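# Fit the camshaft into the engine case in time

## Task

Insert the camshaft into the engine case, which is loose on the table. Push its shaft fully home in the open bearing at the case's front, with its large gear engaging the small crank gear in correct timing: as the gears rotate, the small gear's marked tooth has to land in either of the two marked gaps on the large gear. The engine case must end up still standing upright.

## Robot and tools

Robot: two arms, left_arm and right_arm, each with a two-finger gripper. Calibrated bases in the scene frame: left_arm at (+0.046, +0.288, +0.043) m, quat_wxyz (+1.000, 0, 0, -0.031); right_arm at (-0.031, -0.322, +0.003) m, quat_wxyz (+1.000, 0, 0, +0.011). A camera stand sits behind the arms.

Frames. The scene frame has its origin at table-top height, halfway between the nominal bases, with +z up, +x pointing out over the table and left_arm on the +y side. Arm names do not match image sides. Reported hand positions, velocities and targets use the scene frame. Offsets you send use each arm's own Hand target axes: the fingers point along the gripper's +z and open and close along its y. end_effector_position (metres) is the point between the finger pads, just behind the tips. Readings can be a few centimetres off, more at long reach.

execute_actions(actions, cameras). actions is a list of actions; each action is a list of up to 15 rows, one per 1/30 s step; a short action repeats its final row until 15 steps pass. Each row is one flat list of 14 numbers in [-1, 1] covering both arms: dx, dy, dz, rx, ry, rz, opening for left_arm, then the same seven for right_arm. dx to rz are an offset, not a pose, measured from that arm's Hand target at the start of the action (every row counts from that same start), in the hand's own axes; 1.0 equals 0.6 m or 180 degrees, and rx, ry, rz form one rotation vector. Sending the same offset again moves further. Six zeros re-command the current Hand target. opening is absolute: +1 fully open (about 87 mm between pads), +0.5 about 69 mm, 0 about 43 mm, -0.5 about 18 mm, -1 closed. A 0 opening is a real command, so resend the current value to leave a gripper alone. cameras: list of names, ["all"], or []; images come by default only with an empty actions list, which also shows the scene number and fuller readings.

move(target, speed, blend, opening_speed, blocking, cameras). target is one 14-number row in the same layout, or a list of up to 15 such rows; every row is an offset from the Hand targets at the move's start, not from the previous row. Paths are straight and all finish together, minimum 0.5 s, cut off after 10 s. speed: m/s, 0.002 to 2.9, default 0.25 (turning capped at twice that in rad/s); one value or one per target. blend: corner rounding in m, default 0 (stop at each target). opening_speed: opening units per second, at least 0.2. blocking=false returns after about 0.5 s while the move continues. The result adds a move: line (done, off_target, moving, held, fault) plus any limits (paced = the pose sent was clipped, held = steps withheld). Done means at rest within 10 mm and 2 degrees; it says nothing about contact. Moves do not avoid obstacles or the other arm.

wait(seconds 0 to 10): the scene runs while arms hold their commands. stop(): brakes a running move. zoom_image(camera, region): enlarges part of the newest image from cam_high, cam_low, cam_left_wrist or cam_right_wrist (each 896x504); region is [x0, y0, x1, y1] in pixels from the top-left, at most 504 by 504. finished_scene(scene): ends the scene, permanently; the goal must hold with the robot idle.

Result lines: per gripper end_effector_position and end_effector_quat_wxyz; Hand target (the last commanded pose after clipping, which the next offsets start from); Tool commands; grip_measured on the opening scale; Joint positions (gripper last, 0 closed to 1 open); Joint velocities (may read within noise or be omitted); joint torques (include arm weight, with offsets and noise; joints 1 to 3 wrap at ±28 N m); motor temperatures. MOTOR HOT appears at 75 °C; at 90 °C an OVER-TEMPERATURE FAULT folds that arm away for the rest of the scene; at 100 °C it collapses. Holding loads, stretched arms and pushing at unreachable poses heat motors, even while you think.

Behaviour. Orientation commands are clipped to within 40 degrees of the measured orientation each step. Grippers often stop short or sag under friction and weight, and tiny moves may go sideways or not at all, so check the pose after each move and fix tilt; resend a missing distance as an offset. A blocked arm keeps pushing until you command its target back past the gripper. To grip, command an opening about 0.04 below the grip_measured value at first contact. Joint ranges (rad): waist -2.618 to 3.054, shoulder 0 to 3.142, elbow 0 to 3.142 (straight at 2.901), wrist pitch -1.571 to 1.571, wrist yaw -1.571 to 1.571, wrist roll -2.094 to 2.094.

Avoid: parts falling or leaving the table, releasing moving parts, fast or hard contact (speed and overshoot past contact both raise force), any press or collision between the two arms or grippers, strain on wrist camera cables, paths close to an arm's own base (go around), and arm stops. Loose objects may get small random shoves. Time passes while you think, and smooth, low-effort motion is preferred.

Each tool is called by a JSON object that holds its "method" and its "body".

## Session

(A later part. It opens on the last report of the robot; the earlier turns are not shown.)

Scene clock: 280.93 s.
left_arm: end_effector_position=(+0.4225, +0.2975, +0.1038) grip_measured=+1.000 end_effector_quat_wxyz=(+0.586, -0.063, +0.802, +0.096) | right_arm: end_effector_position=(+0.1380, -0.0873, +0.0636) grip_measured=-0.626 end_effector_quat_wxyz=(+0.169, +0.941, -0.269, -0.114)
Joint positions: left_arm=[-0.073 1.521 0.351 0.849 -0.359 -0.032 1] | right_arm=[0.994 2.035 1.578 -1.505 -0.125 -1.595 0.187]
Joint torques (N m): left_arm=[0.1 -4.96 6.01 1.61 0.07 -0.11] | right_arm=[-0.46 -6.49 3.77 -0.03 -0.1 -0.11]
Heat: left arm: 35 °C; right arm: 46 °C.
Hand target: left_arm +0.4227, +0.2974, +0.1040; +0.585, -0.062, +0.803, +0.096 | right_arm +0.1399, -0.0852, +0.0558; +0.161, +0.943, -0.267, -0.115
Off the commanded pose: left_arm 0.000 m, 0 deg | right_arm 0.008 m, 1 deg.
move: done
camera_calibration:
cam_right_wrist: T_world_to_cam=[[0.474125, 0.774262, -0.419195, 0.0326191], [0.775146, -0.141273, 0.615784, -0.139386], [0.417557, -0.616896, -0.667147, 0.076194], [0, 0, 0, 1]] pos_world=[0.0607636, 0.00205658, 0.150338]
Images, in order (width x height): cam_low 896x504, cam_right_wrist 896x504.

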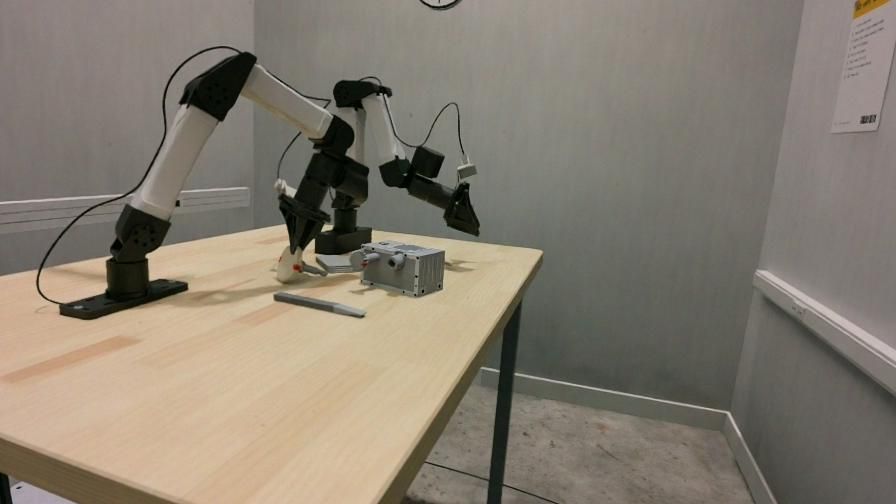

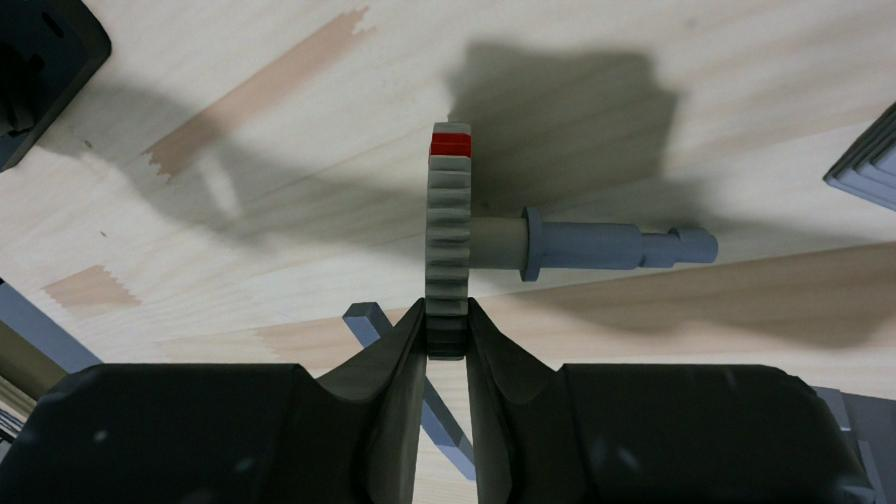

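{"method": "move", "body": {"target": [[0,0,0,0,0,0,1,-0.0008,0.002,-0.0057,0,0,0,-0.75],[0,0,0,0,0,0,1,-0.0008,0.002,-0.0057,0,0,0,-0.1]], "cameras": ["cam_low","cam_right_wrist"], "speed": 0.05, "opening_speed": 0.25}}

{"method": "zoom_image", "body": {"camera": "cam_low", "region": [260, 220, 400, 305]}}

Scene clock: 291.60 s.
left_arm: end_effector_position=(+0.4225, +0.2975, +0.1038) grip_measured=+1.000 end_effector_quat_wxyz=(+0.586, -0.063, +0.802, +0.096) | right_arm: end_effector_position=(+0.1383, -0.0870, +0.0620) grip_measured=-0.100 end_effector_quat_wxyz=(+0.167, +0.942, -0.269, -0.114)
Joint positions: left_arm=[-0.073 1.521 0.351 0.849 -0.359 -0.032 1] | right_arm=[0.994 2.035 1.573 -1.497 -0.124 -1.595 0.45]
Joint torques (N m): left_arm=[0.13 -4.63 5.97 1.65 0.03 -0.08] | right_arm=[-0.47 -6.75 5.23 -0.27 -0.1 -0.11]
Heat: left arm: 35 °C; right arm: 46 °C.
Hand target: left_arm +0.4227, +0.2974, +0.1040; +0.585, -0.062, +0.803, +0.096 | right_arm +0.1400, -0.0851, +0.0595; +0.161, +0.943, -0.267, -0.115
Off the commanded pose: left_arm 0.000 m, 0 deg | right_arm 0.004 m, 1 deg.
move: done
camera_calibration:
cam_right_wrist: T_world_to_cam=[[0.474371, 0.775415, -0.416777, 0.0313705], [0.774251, -0.14219, 0.616698, -0.13853], [0.418936, -0.615234, -0.667817, 0.0752222], [0, 0, 0, 1]] pos_world=[0.0608629, 0.00225647, 0.148741]
Images, in order (width x height): cam_low 896x504, cam_right_wrist 896x504.

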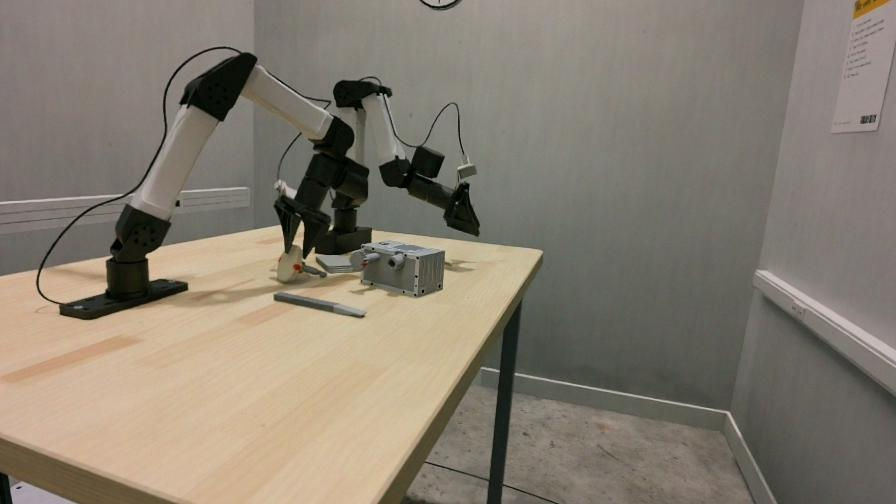

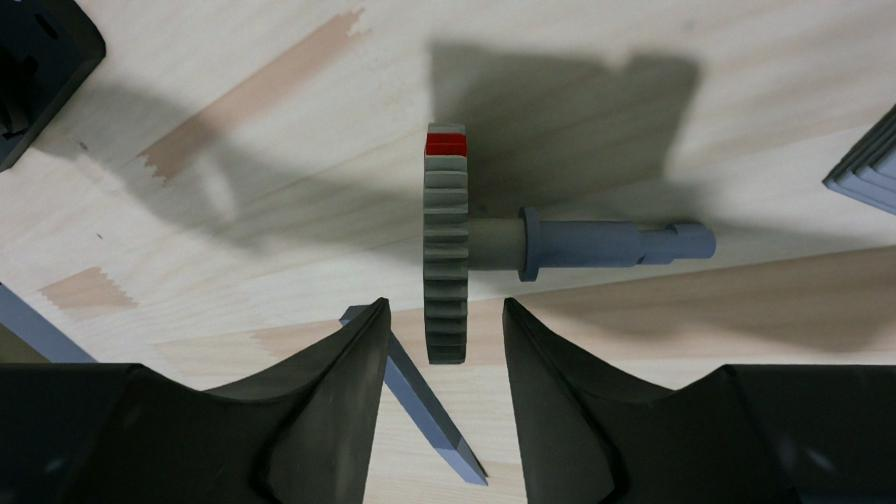

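Scaled by 3.600 from the camera's 896x504 image, which has a finer 1280x720 frame.

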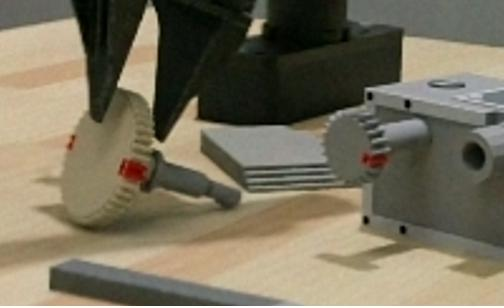

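{"method": "move", "body": {"target": [[0,0,0,0,0,0,1,0,0,-0.15,0,0,0,-0.1],[0,0,0,0,0,0,1,-0.026,0.0918,-0.213,0.17,-0.1016,0.4728,-0.1]], "speed": [0.12,0.3], "cameras": ["cam_low","cam_right_wrist"]}}

Scene clock: 326.47 s.
left_arm: end_effector_position=(+0.4225, +0.2975, +0.1038) grip_measured=+1.000 end_effector_quat_wxyz=(+0.586, -0.063, +0.802, +0.096) | right_arm: end_effector_position=(+0.1354, -0.0914, +0.1941) grip_measured=-0.100 end_effector_quat_wxyz=(+0.051, -0.505, +0.860, +0.039)
Joint positions: left_arm=[-0.073 1.521 0.351 0.849 -0.359 -0.032 1] | right_arm=[0.924 1.69 1.725 -1.48 -0.03 -0.115 0.45]
Joint torques (N m): left_arm=[0.24 -4.79 5.98 1.66 0.08 -0.1] | right_arm=[-0.51 -7.04 5.97 1.12 0.16 0.12]
Motor temperatures (°C): left_arm=[22 30 30 36 22 22 22] | right_arm=[23 36 45 28 23 24 24]
Heat: left arm: 36 °C; right arm: 45 °C.
Hand target: left_arm +0.4227, +0.2974, +0.1040; +0.585, -0.062, +0.803, +0.096 | right_arm +0.1400, -0.0899, +0.1993; +0.075, -0.499, +0.862, +0.043
Off the commanded pose: left_arm 0.000 m, 0 deg | right_arm 0.007 m, 3 deg.
move: off_target (right_arm)
camera_calibration:
cam_right_wrist: T_world_to_cam=[[0.863715, -0.50055, -0.0587131, -0.147634], [-0.334213, -0.656067, 0.676667, -0.126894], [-0.377225, -0.564824, -0.733945, 0.287147], [0, 0, 0, 1]] pos_world=[0.193423, 0.00503854, 0.287947]
Images, in order (width x height): cam_low 896x504, cam_right_wrist 896x504.

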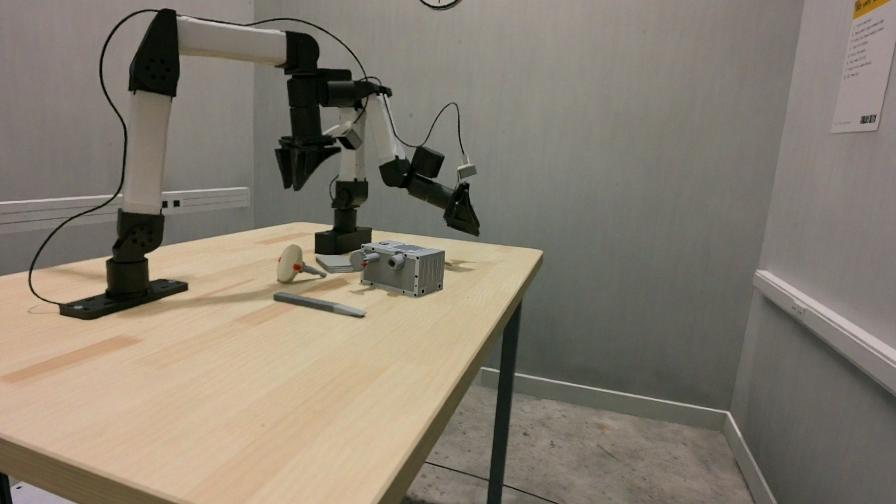

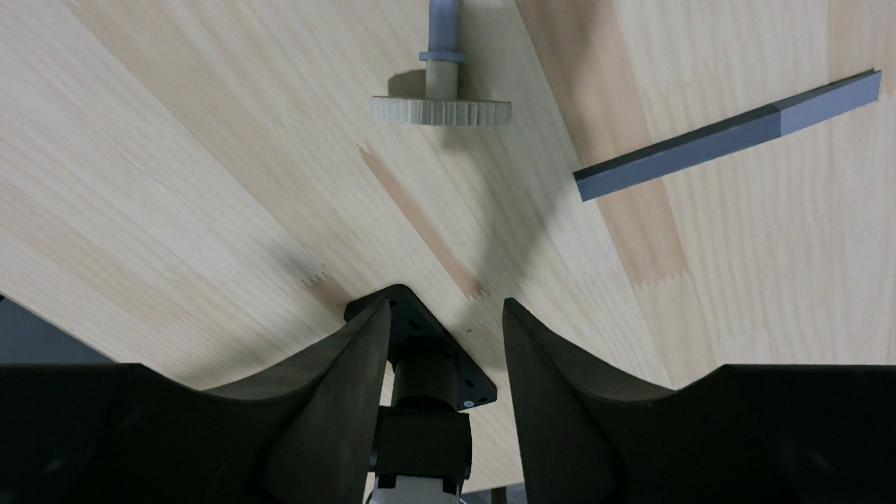

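{"method": "move", "body": {"target": [0,0,0,0,0,0,1,-0.023,0.034,0.1343,0.1798,0.0962,0.4722,0.1], "cameras": ["cam_low","cam_right_wrist"]}}

{"method": "zoom_image", "body": {"camera": "cam_low", "region": [230, 195, 400, 305]}}

Scene clock: 348.17 s.
left_arm: end_effector_position=(+0.4225, +0.2975, +0.1038) grip_measured=+1.000 end_effector_quat_wxyz=(+0.586, -0.063, +0.802, +0.096) | right_arm: end_effector_position=(+0.1379, -0.0514, +0.1225) grip_measured=+0.100 end_effector_quat_wxyz=(+0.058, +0.231, +0.964, -0.121)
Joint positions: left_arm=[-0.073 1.521 0.351 0.849 -0.359 -0.032 1] | right_arm=[0.97 1.955 1.756 -1.563 0.191 1.479 0.55]
Joint velocities: left_arm=[-0.002 -0.007 -0.012 -0.066 -0.037 -0.154 0] | right_arm=[within noise]
Joint torques (N m): left_arm=[0.09 -4.92 6.02 1.65 0.04 -0.07] | right_arm=[-0.87 -6.43 5.63 -0.21 0.11 0.14]
Heat: left arm: 36 °C; right arm: 45 °C.
Hand target: left_arm +0.4227, +0.2974, +0.1040; +0.585, -0.062, +0.803, +0.096 | right_arm +0.1361, -0.0558, +0.1225; +0.033, +0.241, +0.948, -0.205
Off the commanded pose: left_arm 0.000 m, 0 deg | right_arm 0.005 m, 10 deg.
joint sent to its limit (right arm) — joint 4 (wrist pitch), lower limit. The joint targets are off in orientation, not in position.
move: off_target (right_arm)
camera_calibration:
cam_right_wrist: T_world_to_cam=[[-0.476824, -0.863861, 0.162428, 0.00518435], [-0.621329, 0.461953, 0.63289, 0.0510324], [-0.621763, 0.200856, -0.757012, 0.334065], [0, 0, 0, 1]] pos_world=[0.241889, -0.086195, 0.219752]
Images, in order (width x height): cam_low 896x504, cam_right_wrist 896x504.

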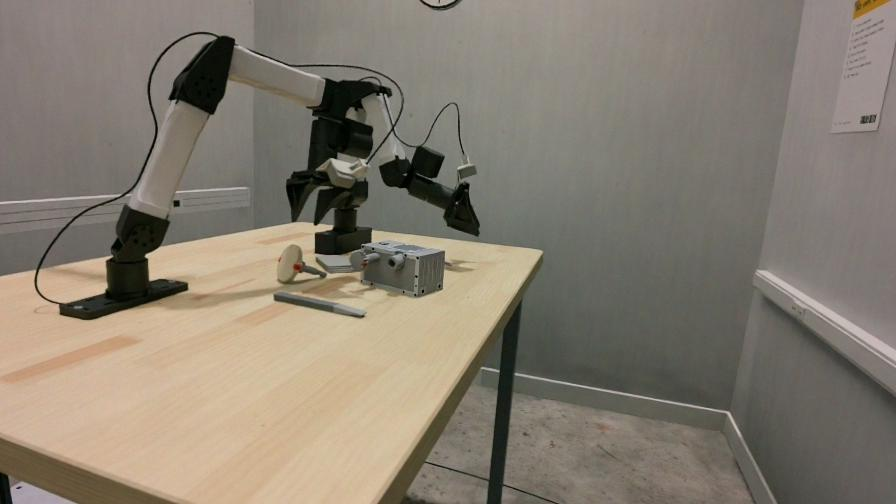

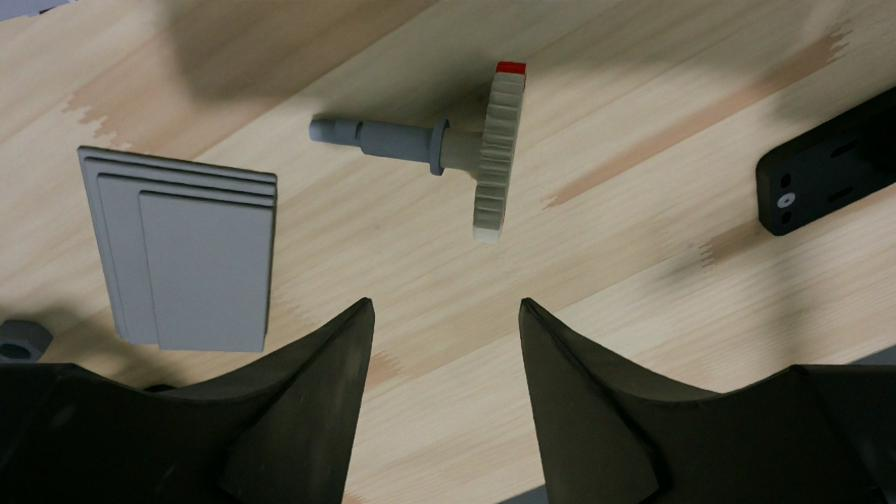

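Scaled by 2.965 from the camera's 896x504 image, which has a finer 1280x720 frame.

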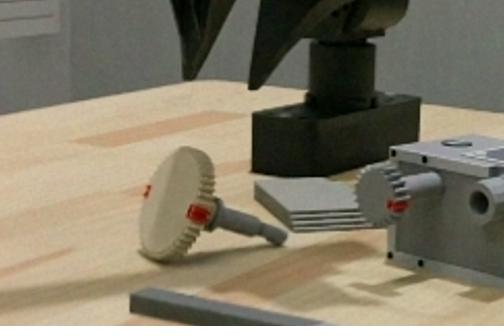

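{"method": "move", "body": {"target": [0,0,0,0,0,0,1,0.007,0.004,0.069,0,0,0,0.1], "cameras": ["cam_low","cam_right_wrist"], "speed": 0.12}}

{"method": "zoom_image", "body": {"camera": "cam_low", "region": [230, 195, 400, 305]}}

Scene clock: 358.97 s.
left_arm: end_effector_position=(+0.4225, +0.2975, +0.1038) grip_measured=+1.000 end_effector_quat_wxyz=(+0.586, -0.063, +0.802, +0.096) | right_arm: end_effector_position=(+0.1317, -0.0636, +0.0817) grip_measured=+0.100 end_effector_quat_wxyz=(+0.033, +0.234, +0.952, -0.194)
Joint positions: left_arm=[-0.073 1.521 0.351 0.849 -0.359 -0.032 1] | right_arm=[0.964 2.063 1.705 -1.563 0.191 1.501 0.55]
Joint torques (N m): left_arm=[0.24 -4.78 5.91 1.64 0.07 -0.11] | right_arm=[-0.75 -7.15 5.55 -0.57 0.28 0.18]
Heat: left arm: 36 °C; right arm: 45 °C.
Hand target: left_arm +0.4227, +0.2974, +0.1040; +0.585, -0.062, +0.803, +0.096 | right_arm +0.1320, -0.0689, +0.0830; +0.033, +0.241, +0.948, -0.205
Off the commanded pose: left_arm 0.000 m, 0 deg | right_arm 0.005 m, 2 deg.
joint sent to its limit (right arm) — joint 4 (wrist pitch), lower limit. The joint targets still meet the commanded pose.
move: done
camera_calibration:
cam_right_wrist: T_world_to_cam=[[-0.480005, -0.81992, 0.311972, -0.0106277], [-0.557698, 0.559711, 0.61294, 0.0781023], [-0.677176, 0.120228, -0.725932, 0.301393], [0, 0, 0, 1]] pos_world=[0.242552, -0.0886645, 0.174234]
Images, in order (width x height): cam_low 896x504, cam_right_wrist 896x504.

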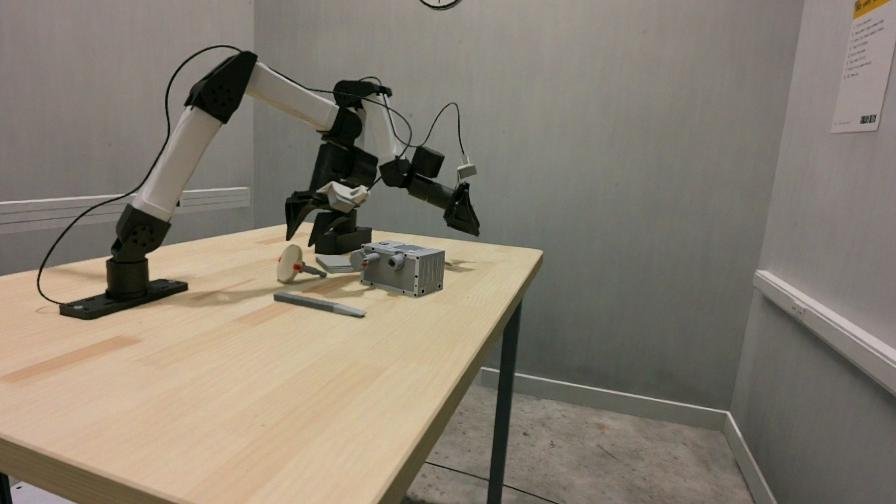

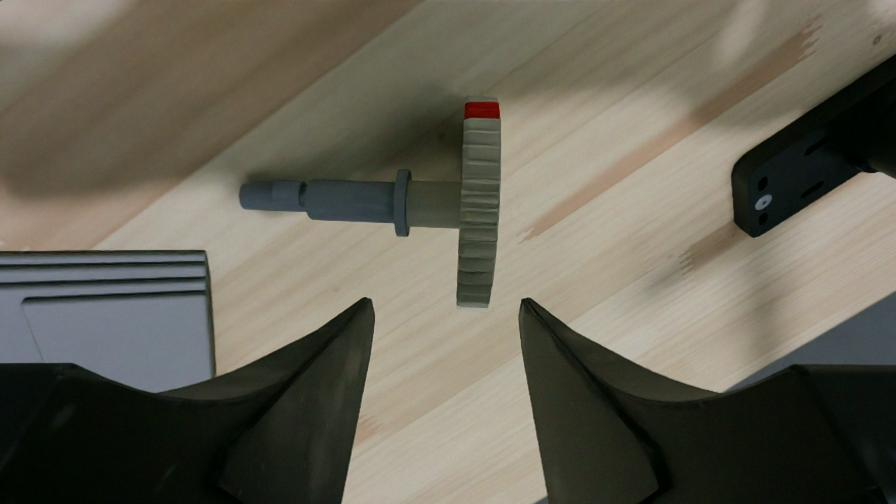

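Scaled by 2.965 from the camera's 896x504 image, which has a finer 1280x720 frame.

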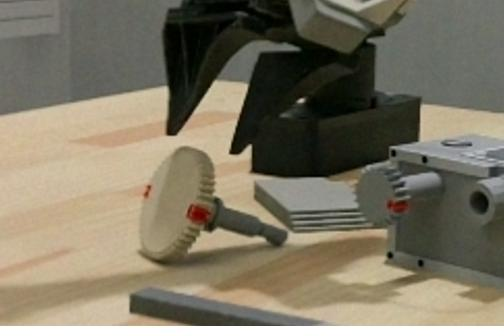

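{"method": "move", "body": {"target": [0,0,0,0,0,0,1,0.0067,-0.0087,0.0389,0,0,0,0.1], "cameras": ["cam_right_wrist"], "speed": 0.1}}

Scene clock: 366.70 s.
left_arm: end_effector_position=(+0.4225, +0.2975, +0.1038) grip_measured=+1.000 end_effector_quat_wxyz=(+0.586, -0.063, +0.802, +0.096) | right_arm: end_effector_position=(+0.1200, -0.0828, +0.0568) grip_measured=+0.100 end_effector_quat_wxyz=(+0.022, +0.231, +0.946, -0.225)
Joint positions: left_arm=[-0.073 1.521 0.351 0.849 -0.359 -0.032 1] | right_arm=[0.961 2.059 1.572 -1.501 0.191 1.502 0.55]
Joint torques (N m): left_arm=[0.06 -4.82 6.13 1.65 0.06 -0.06] | right_arm=[-0.7 -9.54 5.11 -0.35 0.29 0.15]
Heat: left arm: 36 °C; right arm: 45 °C.
Hand target: left_arm +0.4227, +0.2974, +0.1040; +0.585, -0.062, +0.803, +0.096 | right_arm +0.1252, -0.0808, +0.0630; +0.033, +0.241, +0.948, -0.205
Off the commanded pose: left_arm 0.000 m, 0 deg | right_arm 0.008 m, 3 deg.
move: off_target (right_arm)
camera_calibration:
cam_right_wrist: T_world_to_cam=[[-0.469988, -0.798955, 0.375209, -0.0273639], [-0.533116, 0.595731, 0.600743, 0.0983534], [-0.70349, 0.0823119, -0.705922, 0.276494], [0, 0, 0, 1]] pos_world=[0.234084, -0.103213, 0.146366]
Images, in order (width x height): cam_right_wrist 896x504.

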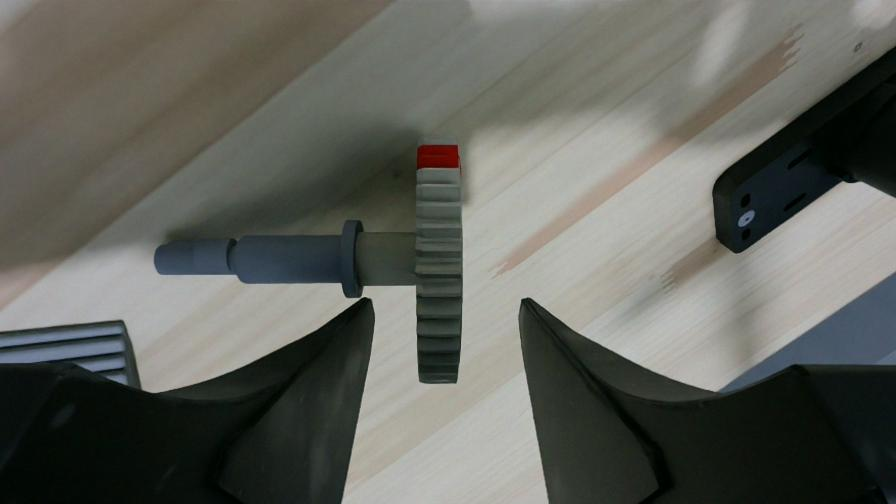

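{"method": "move", "body": {"target": [[0,0,0,0,0,0,1,0,0,-0.01,0,0,0,0.1],[0,0,0,0,0,0,1,0,0,-0.01,0,0,0,-0.75]], "cameras": ["cam_low","cam_right_wrist"], "speed": 0.1, "opening_speed": 0.8}}

{"method": "zoom_image", "body": {"camera": "cam_low", "region": [230, 195, 400, 305]}}

Scene clock: 377.50 s.
left_arm: end_effector_position=(+0.4225, +0.2975, +0.1038) grip_measured=+1.000 end_effector_quat_wxyz=(+0.586, -0.063, +0.802, +0.096) | right_arm: end_effector_position=(+0.1201, -0.0826, +0.0569) grip_measured=-0.624 end_effector_quat_wxyz=(+0.022, +0.233, +0.946, -0.224)
Joint positions: left_arm=[-0.073 1.521 0.351 0.849 -0.359 -0.032 1] | right_arm=[0.961 2.058 1.572 -1.501 0.191 1.506 0.188]
Joint torques (N m): left_arm=[0.35 -4.75 6.01 1.61 0.1 -0.06] | right_arm=[-0.46 -9.24 7.6 -0.6 0.28 0.14]
Heat: left arm: 36 °C; right arm: 44 °C.
Hand target: left_arm +0.4227, +0.2974, +0.1040; +0.585, -0.062, +0.803, +0.096 | right_arm +0.1253, -0.0784, +0.0685; +0.033, +0.241, +0.948, -0.206
Off the commanded pose: left_arm 0.000 m, 0 deg | right_arm 0.013 m, 3 deg.
move: off_target (right_arm); target 2's new opening was sent with right_arm's hand 0.014 m and 3 deg from that target
camera_calibration:
cam_right_wrist: T_world_to_cam=[[-0.473986, -0.797565, 0.373133, -0.026452], [-0.532472, 0.597118, 0.599936, 0.0982887], [-0.701292, 0.085678, -0.707706, 0.276895], [0, 0, 0, 1]] pos_world=[0.233982, -0.103511, 0.146863]
Images, in order (width x height): cam_low 896x504, cam_right_wrist 896x504.

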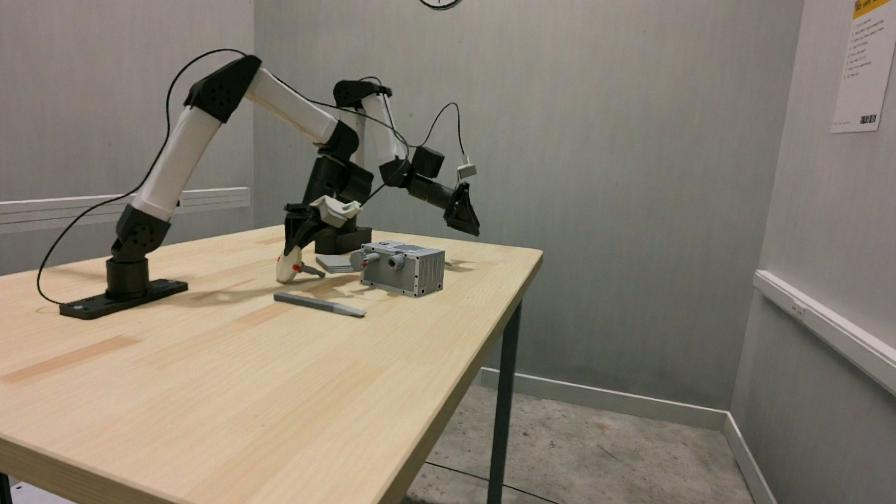

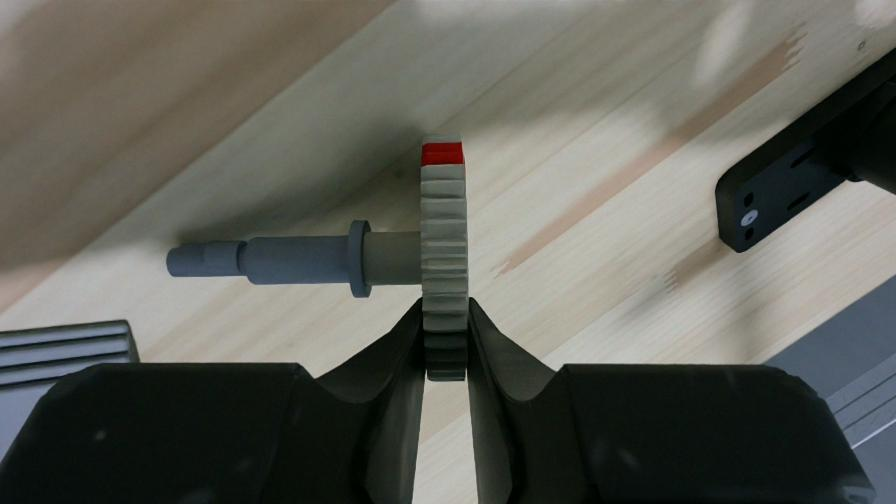

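Scaled by 2.965 from the camera's 896x504 image, which has a finer 1280x720 frame.

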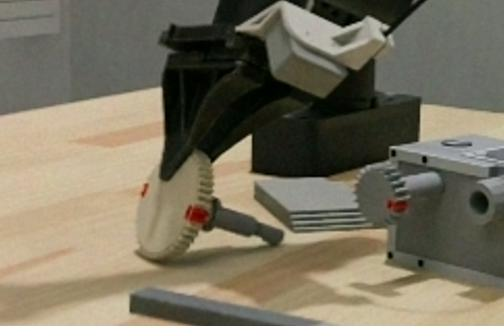

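{"method": "move", "body": {"target": [[0,0,0,0,0,0,1,-0.024,-0.056,-0.137,0,0,0,-0.75],[0,0,0,0,0,0,1,-0.345,-0.14,-0.038,-0.1424,-0.1036,-0.0434,-0.75]], "speed": [0.15,0.2], "cameras": ["cam_low","cam_right_wrist"]}}

{"method": "zoom_image", "body": {"camera": "cam_low", "region": [280, 195, 450, 305]}}

{"method": "zoom_image", "body": {"camera": "cam_right_wrist", "region": [0, 0, 500, 350]}}

Scene clock: 401.50 s.
left_arm: end_effector_position=(+0.4225, +0.2975, +0.1038) grip_measured=+1.000 end_effector_quat_wxyz=(+0.586, -0.063, +0.802, +0.096) | right_arm: end_effector_position=(+0.2603, -0.2311, +0.1438) grip_measured=-0.626 end_effector_quat_wxyz=(+0.195, +0.125, +0.972, -0.049)
Joint positions: left_arm=[-0.073 1.521 0.351 0.849 -0.359 -0.032 1] | right_arm=[0.364 1.538 1.345 -1.078 0.275 0.599 0.187]
Joint torques (N m): left_arm=[0.2 -4.67 6.05 1.65 0.05 -0.12] | right_arm=[-0.68 -6.83 6.99 1.6 0.14 -0.07]
Heat: left arm: 36 °C; right arm: 45 °C.
Hand target: left_arm +0.4227, +0.2974, +0.1040; +0.585, -0.062, +0.803, +0.096 | right_arm +0.2692, -0.2280, +0.1541; +0.223, +0.127, +0.966, -0.029
Off the commanded pose: left_arm 0.000 m, 0 deg | right_arm 0.014 m, 4 deg.
move: off_target (right_arm)
camera_calibration:
cam_right_wrist: T_world_to_cam=[[-0.266702, -0.963779, 0.00033669, -0.149534], [-0.858942, 0.23785, 0.453482, 0.23248], [-0.437137, 0.120656, -0.891265, 0.415163], [0, 0, 0, 1]] pos_world=[0.341289, -0.249504, 0.264645]
Images, in order (width x height): cam_low 896x504, cam_right_wrist 896x504.

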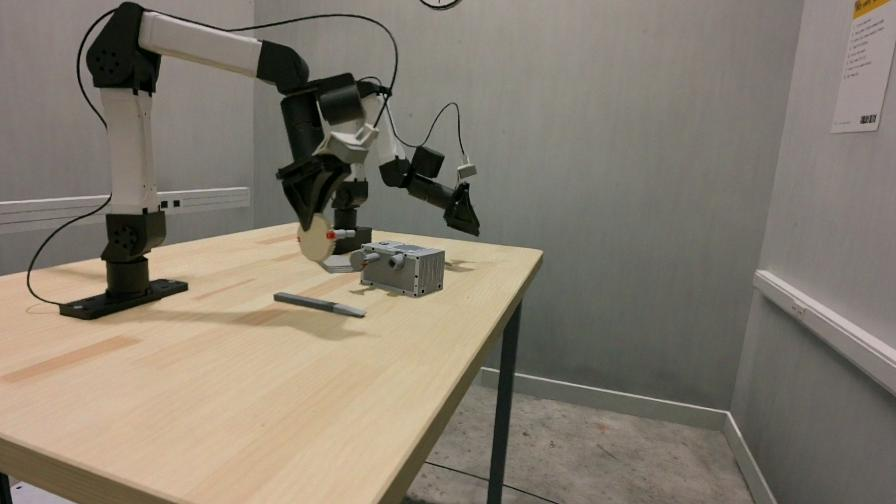

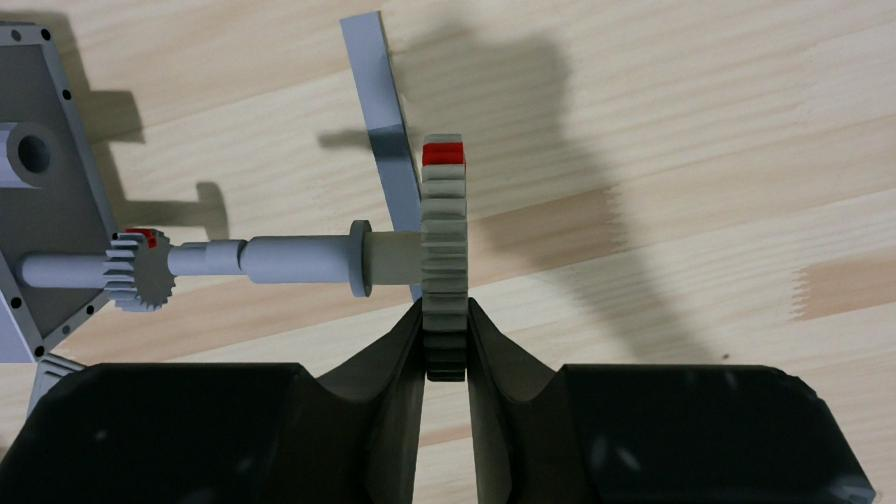

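Scaled by 2.965 from the camera's 896x504 image, which has a finer 1280x720 frame.

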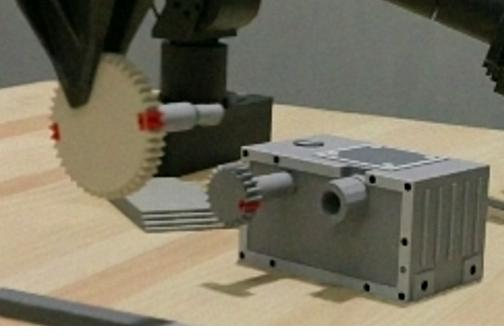

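Scaled by 1.008 from the camera's 896x504 image, which has a finer 1280x720 frame.

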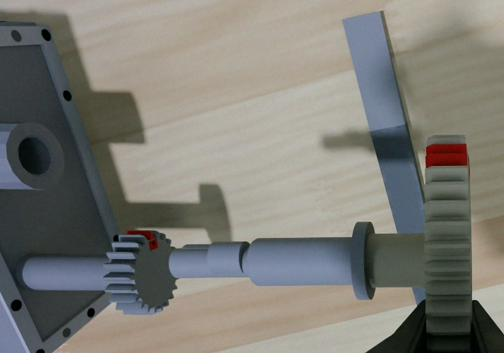

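{"method": "move", "body": {"target": [0,0,0,0,0,0,1,0.0123,0.0333,0.105,-0.015,0,0,-0.75], "speed": 0.12, "cameras": ["cam_low","cam_right_wrist"]}}

{"method": "zoom_image", "body": {"camera": "cam_low", "region": [310, 220, 450, 305]}}

{"method": "zoom_image", "body": {"camera": "cam_right_wrist", "region": [0, 50, 500, 350]}}

Scene clock: 462.87 s.
left_arm: end_effector_position=(+0.4225, +0.2975, +0.1038) grip_measured=+1.000 end_effector_quat_wxyz=(+0.586, -0.063, +0.802, +0.096) | right_arm: end_effector_position=(+0.2834, -0.2177, +0.0899) grip_measured=-0.626 end_effector_quat_wxyz=(+0.206, +0.120, +0.971, -0.022)
Joint positions: left_arm=[-0.073 1.521 0.351 0.849 -0.359 -0.032 1] | right_arm=[0.355 1.606 1.192 -0.808 0.232 0.582 0.187]
Joint torques (N m): left_arm=[0.17 -4.72 6.12 1.65 0.09 -0.11] | right_arm=[-0.76 -5.34 7.25 1.75 0.11 -0.07]
Heat: left arm: 37 °C; right arm: 46 °C.
Hand target: left_arm +0.4227, +0.2974, +0.1040; +0.585, -0.062, +0.803, +0.096 | right_arm +0.2947, -0.2141, +0.0943; +0.226, +0.122, +0.966, -0.006
Off the commanded pose: left_arm 0.000 m, 0 deg | right_arm 0.013 m, 3 deg.
move: off_target (right_arm)
camera_calibration:
cam_right_wrist: T_world_to_cam=[[-0.246869, -0.967509, -0.0546103, -0.131989], [-0.876233, 0.198802, 0.438969, 0.271246], [-0.41385, 0.15622, -0.896841, 0.377177], [0, 0, 0, 1]] pos_world=[0.361185, -0.240547, 0.211992]
Images, in order (width x height): cam_low 896x504, cam_right_wrist 896x504.

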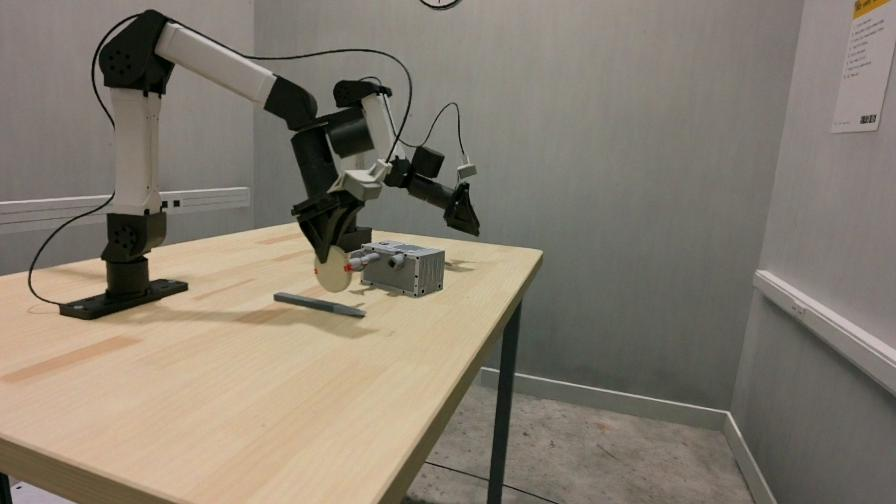

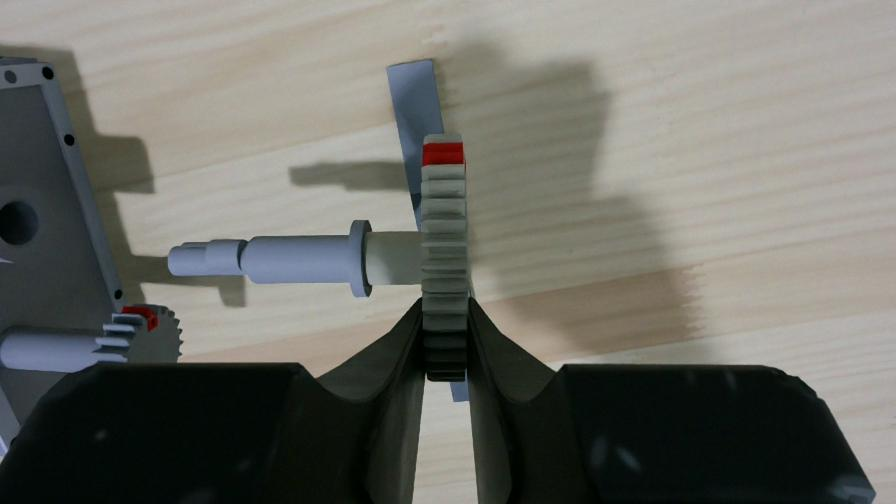

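Scaled by 3.600 from the camera's 896x504 image, which has a finer 1280x720 frame.

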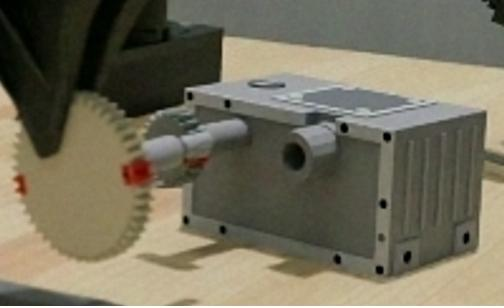

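Scaled by 1.008 from the camera's 896x504 image, which has a finer 1280x720 frame.

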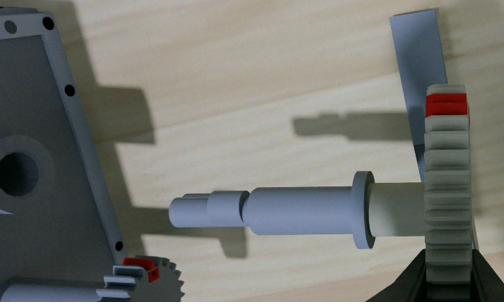

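{"method": "zoom_image", "body": {"camera": "cam_low", "region": [340, 240, 410, 280]}}

Scaled by 7.200 from the camera's 896x504 image, which has a finer 1280x720 frame.

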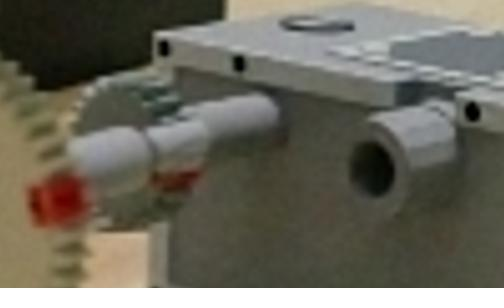

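{"method": "move", "body": {"target": [0,0,0,0,0,0,1,0,0.05,0.0272,0,0,0,-0.75], "speed": 0.08, "cameras": ["cam_low","cam_right_wrist"]}}

{"method": "zoom_image", "body": {"camera": "cam_low", "region": [340, 235, 420, 285]}}

{"method": "zoom_image", "body": {"camera": "cam_right_wrist", "region": [0, 100, 480, 380]}}

Scene clock: 487.13 s.
left_arm: end_effector_position=(+0.4225, +0.2975, +0.1038) grip_measured=+1.000 end_effector_quat_wxyz=(+0.586, -0.063, +0.802, +0.096) | right_arm: end_effector_position=(+0.2876, -0.1961, +0.0672) grip_measured=-0.626 end_effector_quat_wxyz=(+0.189, +0.114, +0.975, -0.024)
Joint positions: left_arm=[-0.073 1.521 0.351 0.849 -0.359 -0.032 1] | right_arm=[0.406 1.702 1.213 -0.777 0.235 0.624 0.187]
Joint torques (N m): left_arm=[0.1 -4.74 6.08 1.63 0.06 -0.06] | right_arm=[0.18 -5.7 10.62 1.64 0.32 0.13]
Heat: left arm: 37 °C; right arm: 46 °C.
Hand target: left_arm +0.4227, +0.2974, +0.1040; +0.585, -0.062, +0.803, +0.096 | right_arm +0.3089, -0.1861, +0.0809; +0.226, +0.122, +0.966, -0.006
Off the commanded pose: left_arm 0.000 m, 0 deg | right_arm 0.027 m, 5 deg.
move: off_target (right_arm)
camera_calibration:
cam_right_wrist: T_world_to_cam=[[-0.236964, -0.970595, -0.0423432, -0.115589], [-0.862256, 0.190033, 0.469471, 0.272858], [-0.44762, 0.147758, -0.881932, 0.362189], [0, 0, 0, 1]] pos_world=[0.370006, -0.217559, 0.186433]
Images, in order (width x height): cam_low 896x504, cam_right_wrist 896x504.

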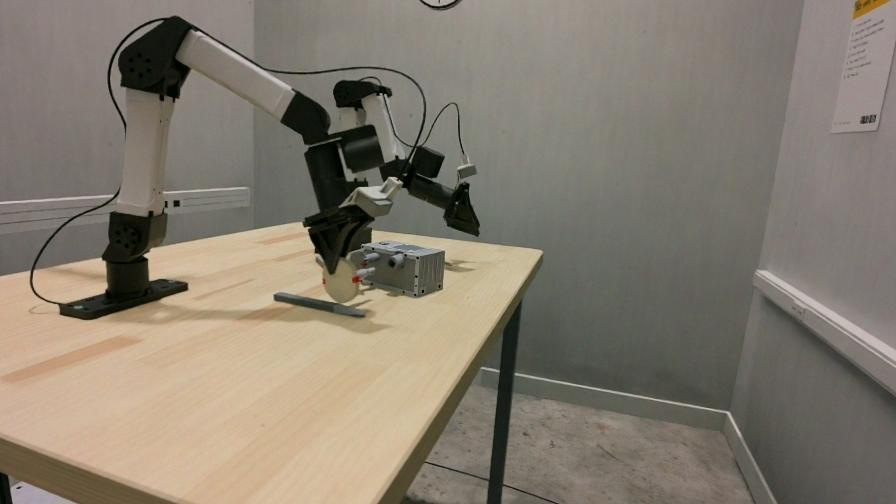

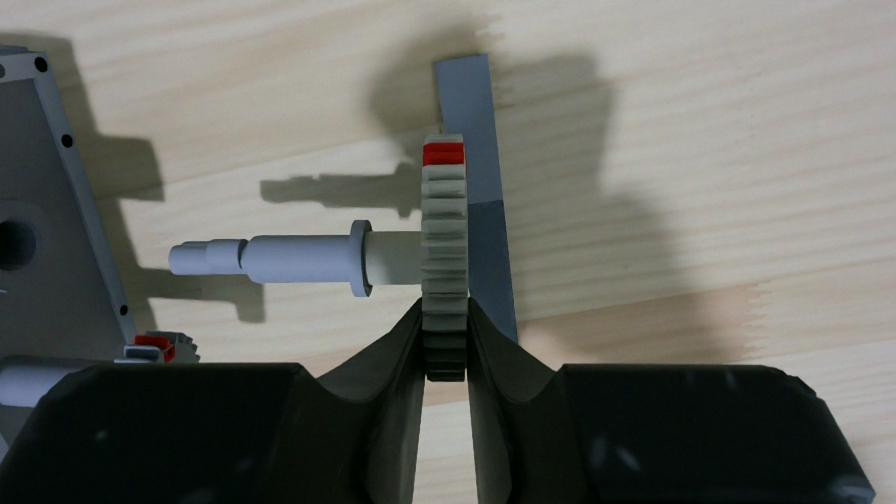

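Scaled by 6.300 from the camera's 896x504 image, which has a finer 1280x720 frame.

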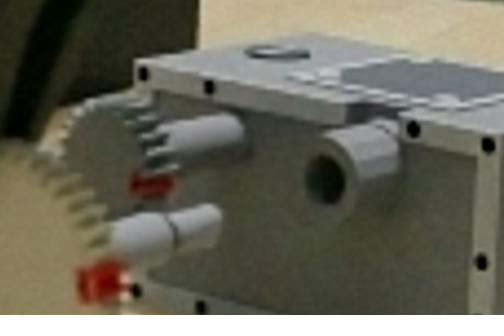

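Scaled by 1.050 from the camera's 896x504 image, which has a finer 1280x720 frame.

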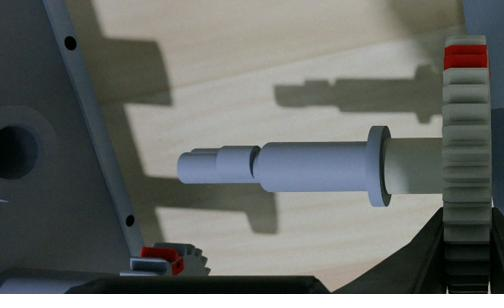

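{"method": "move", "body": {"target": [0,0,0,0,0,0,1,-0.0223,0.0167,-0.0113,0.0024,0,0.005,-0.75], "speed": 0.08, "cameras": ["cam_low","cam_right_wrist"]}}

{"method": "zoom_image", "body": {"camera": "cam_low", "region": [340, 235, 420, 285]}}

{"method": "zoom_image", "body": {"camera": "cam_right_wrist", "region": [0, 100, 480, 380]}}

Scene clock: 512.60 s.
left_arm: end_effector_position=(+0.4225, +0.2975, +0.1038) grip_measured=+1.000 end_effector_quat_wxyz=(+0.586, -0.063, +0.802, +0.096) | right_arm: end_effector_position=(+0.3078, -0.1845, +0.0798) grip_measured=-0.626 end_effector_quat_wxyz=(+0.203, +0.124, +0.971, -0.015)
Joint positions: left_arm=[-0.073 1.521 0.351 0.849 -0.359 -0.032 1] | right_arm=[0.412 1.748 1.313 -0.8 0.239 0.647 0.187]
Joint torques (N m): left_arm=[0.18 -4.88 5.83 1.62 0.09 -0.08] | right_arm=[0.28 -6.13 10.8 1.26 0.38 0.13]
Heat: left arm: 37 °C; right arm: 47 °C.
Hand target: left_arm +0.4227, +0.2974, +0.1040; +0.585, -0.062, +0.803, +0.096 | right_arm +0.3200, -0.1789, +0.0933; +0.226, +0.130, +0.965, -0.008
Off the commanded pose: left_arm 0.000 m, 0 deg | right_arm 0.019 m, 3 deg.
move: off_target (right_arm)
camera_calibration:
cam_right_wrist: T_world_to_cam=[[-0.251689, -0.965467, -0.0672755, -0.0914804], [-0.873101, 0.19652, 0.446177, 0.288573], [-0.417549, 0.171036, -0.892412, 0.376619], [0, 0, 0, 1]] pos_world=[0.386185, -0.209447, 0.201191]
Images, in order (width x height): cam_low 896x504, cam_right_wrist 896x504.

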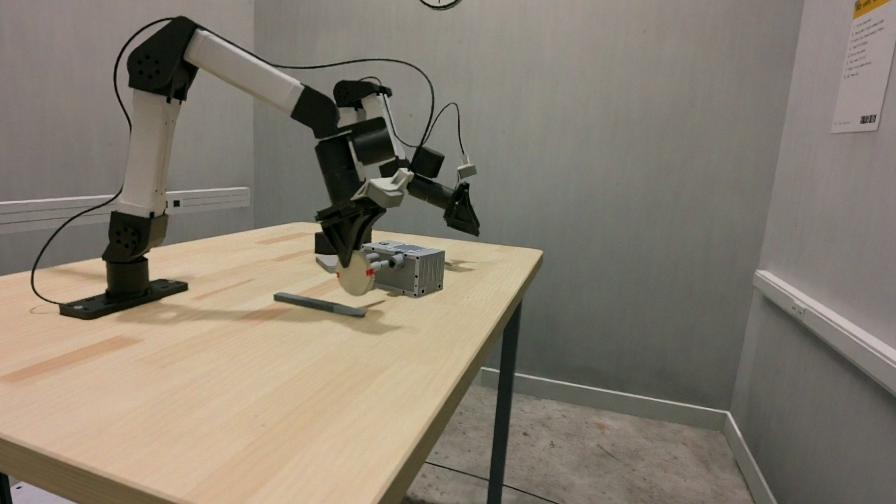

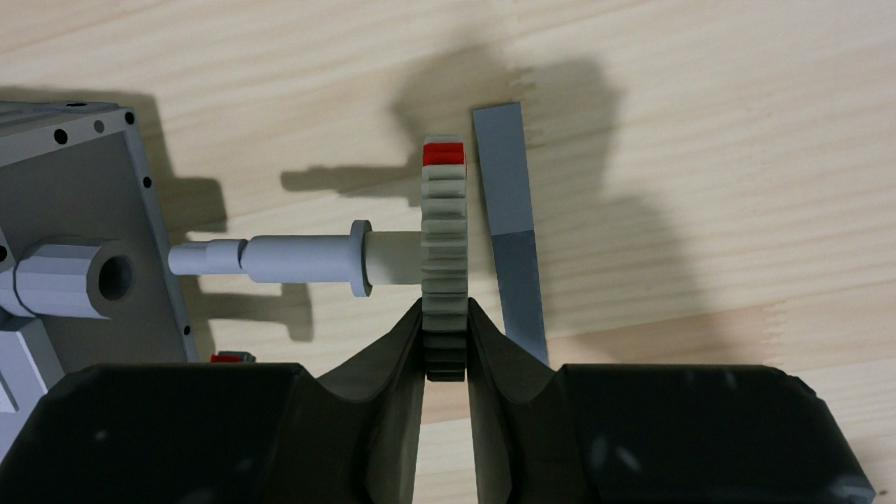

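Scaled by 6.300 from the camera's 896x504 image, which has a finer 1280x720 frame.

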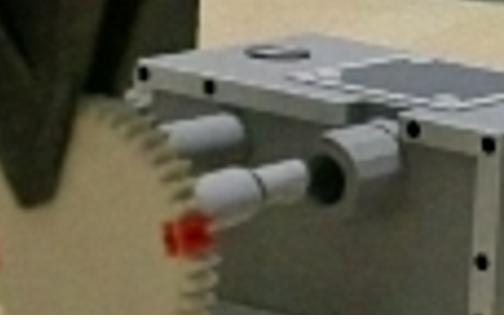

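Scaled by 1.050 from the camera's 896x504 image, which has a finer 1280x720 frame.

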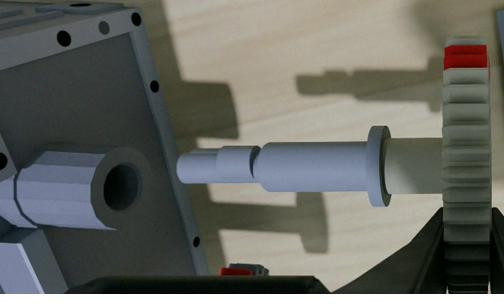

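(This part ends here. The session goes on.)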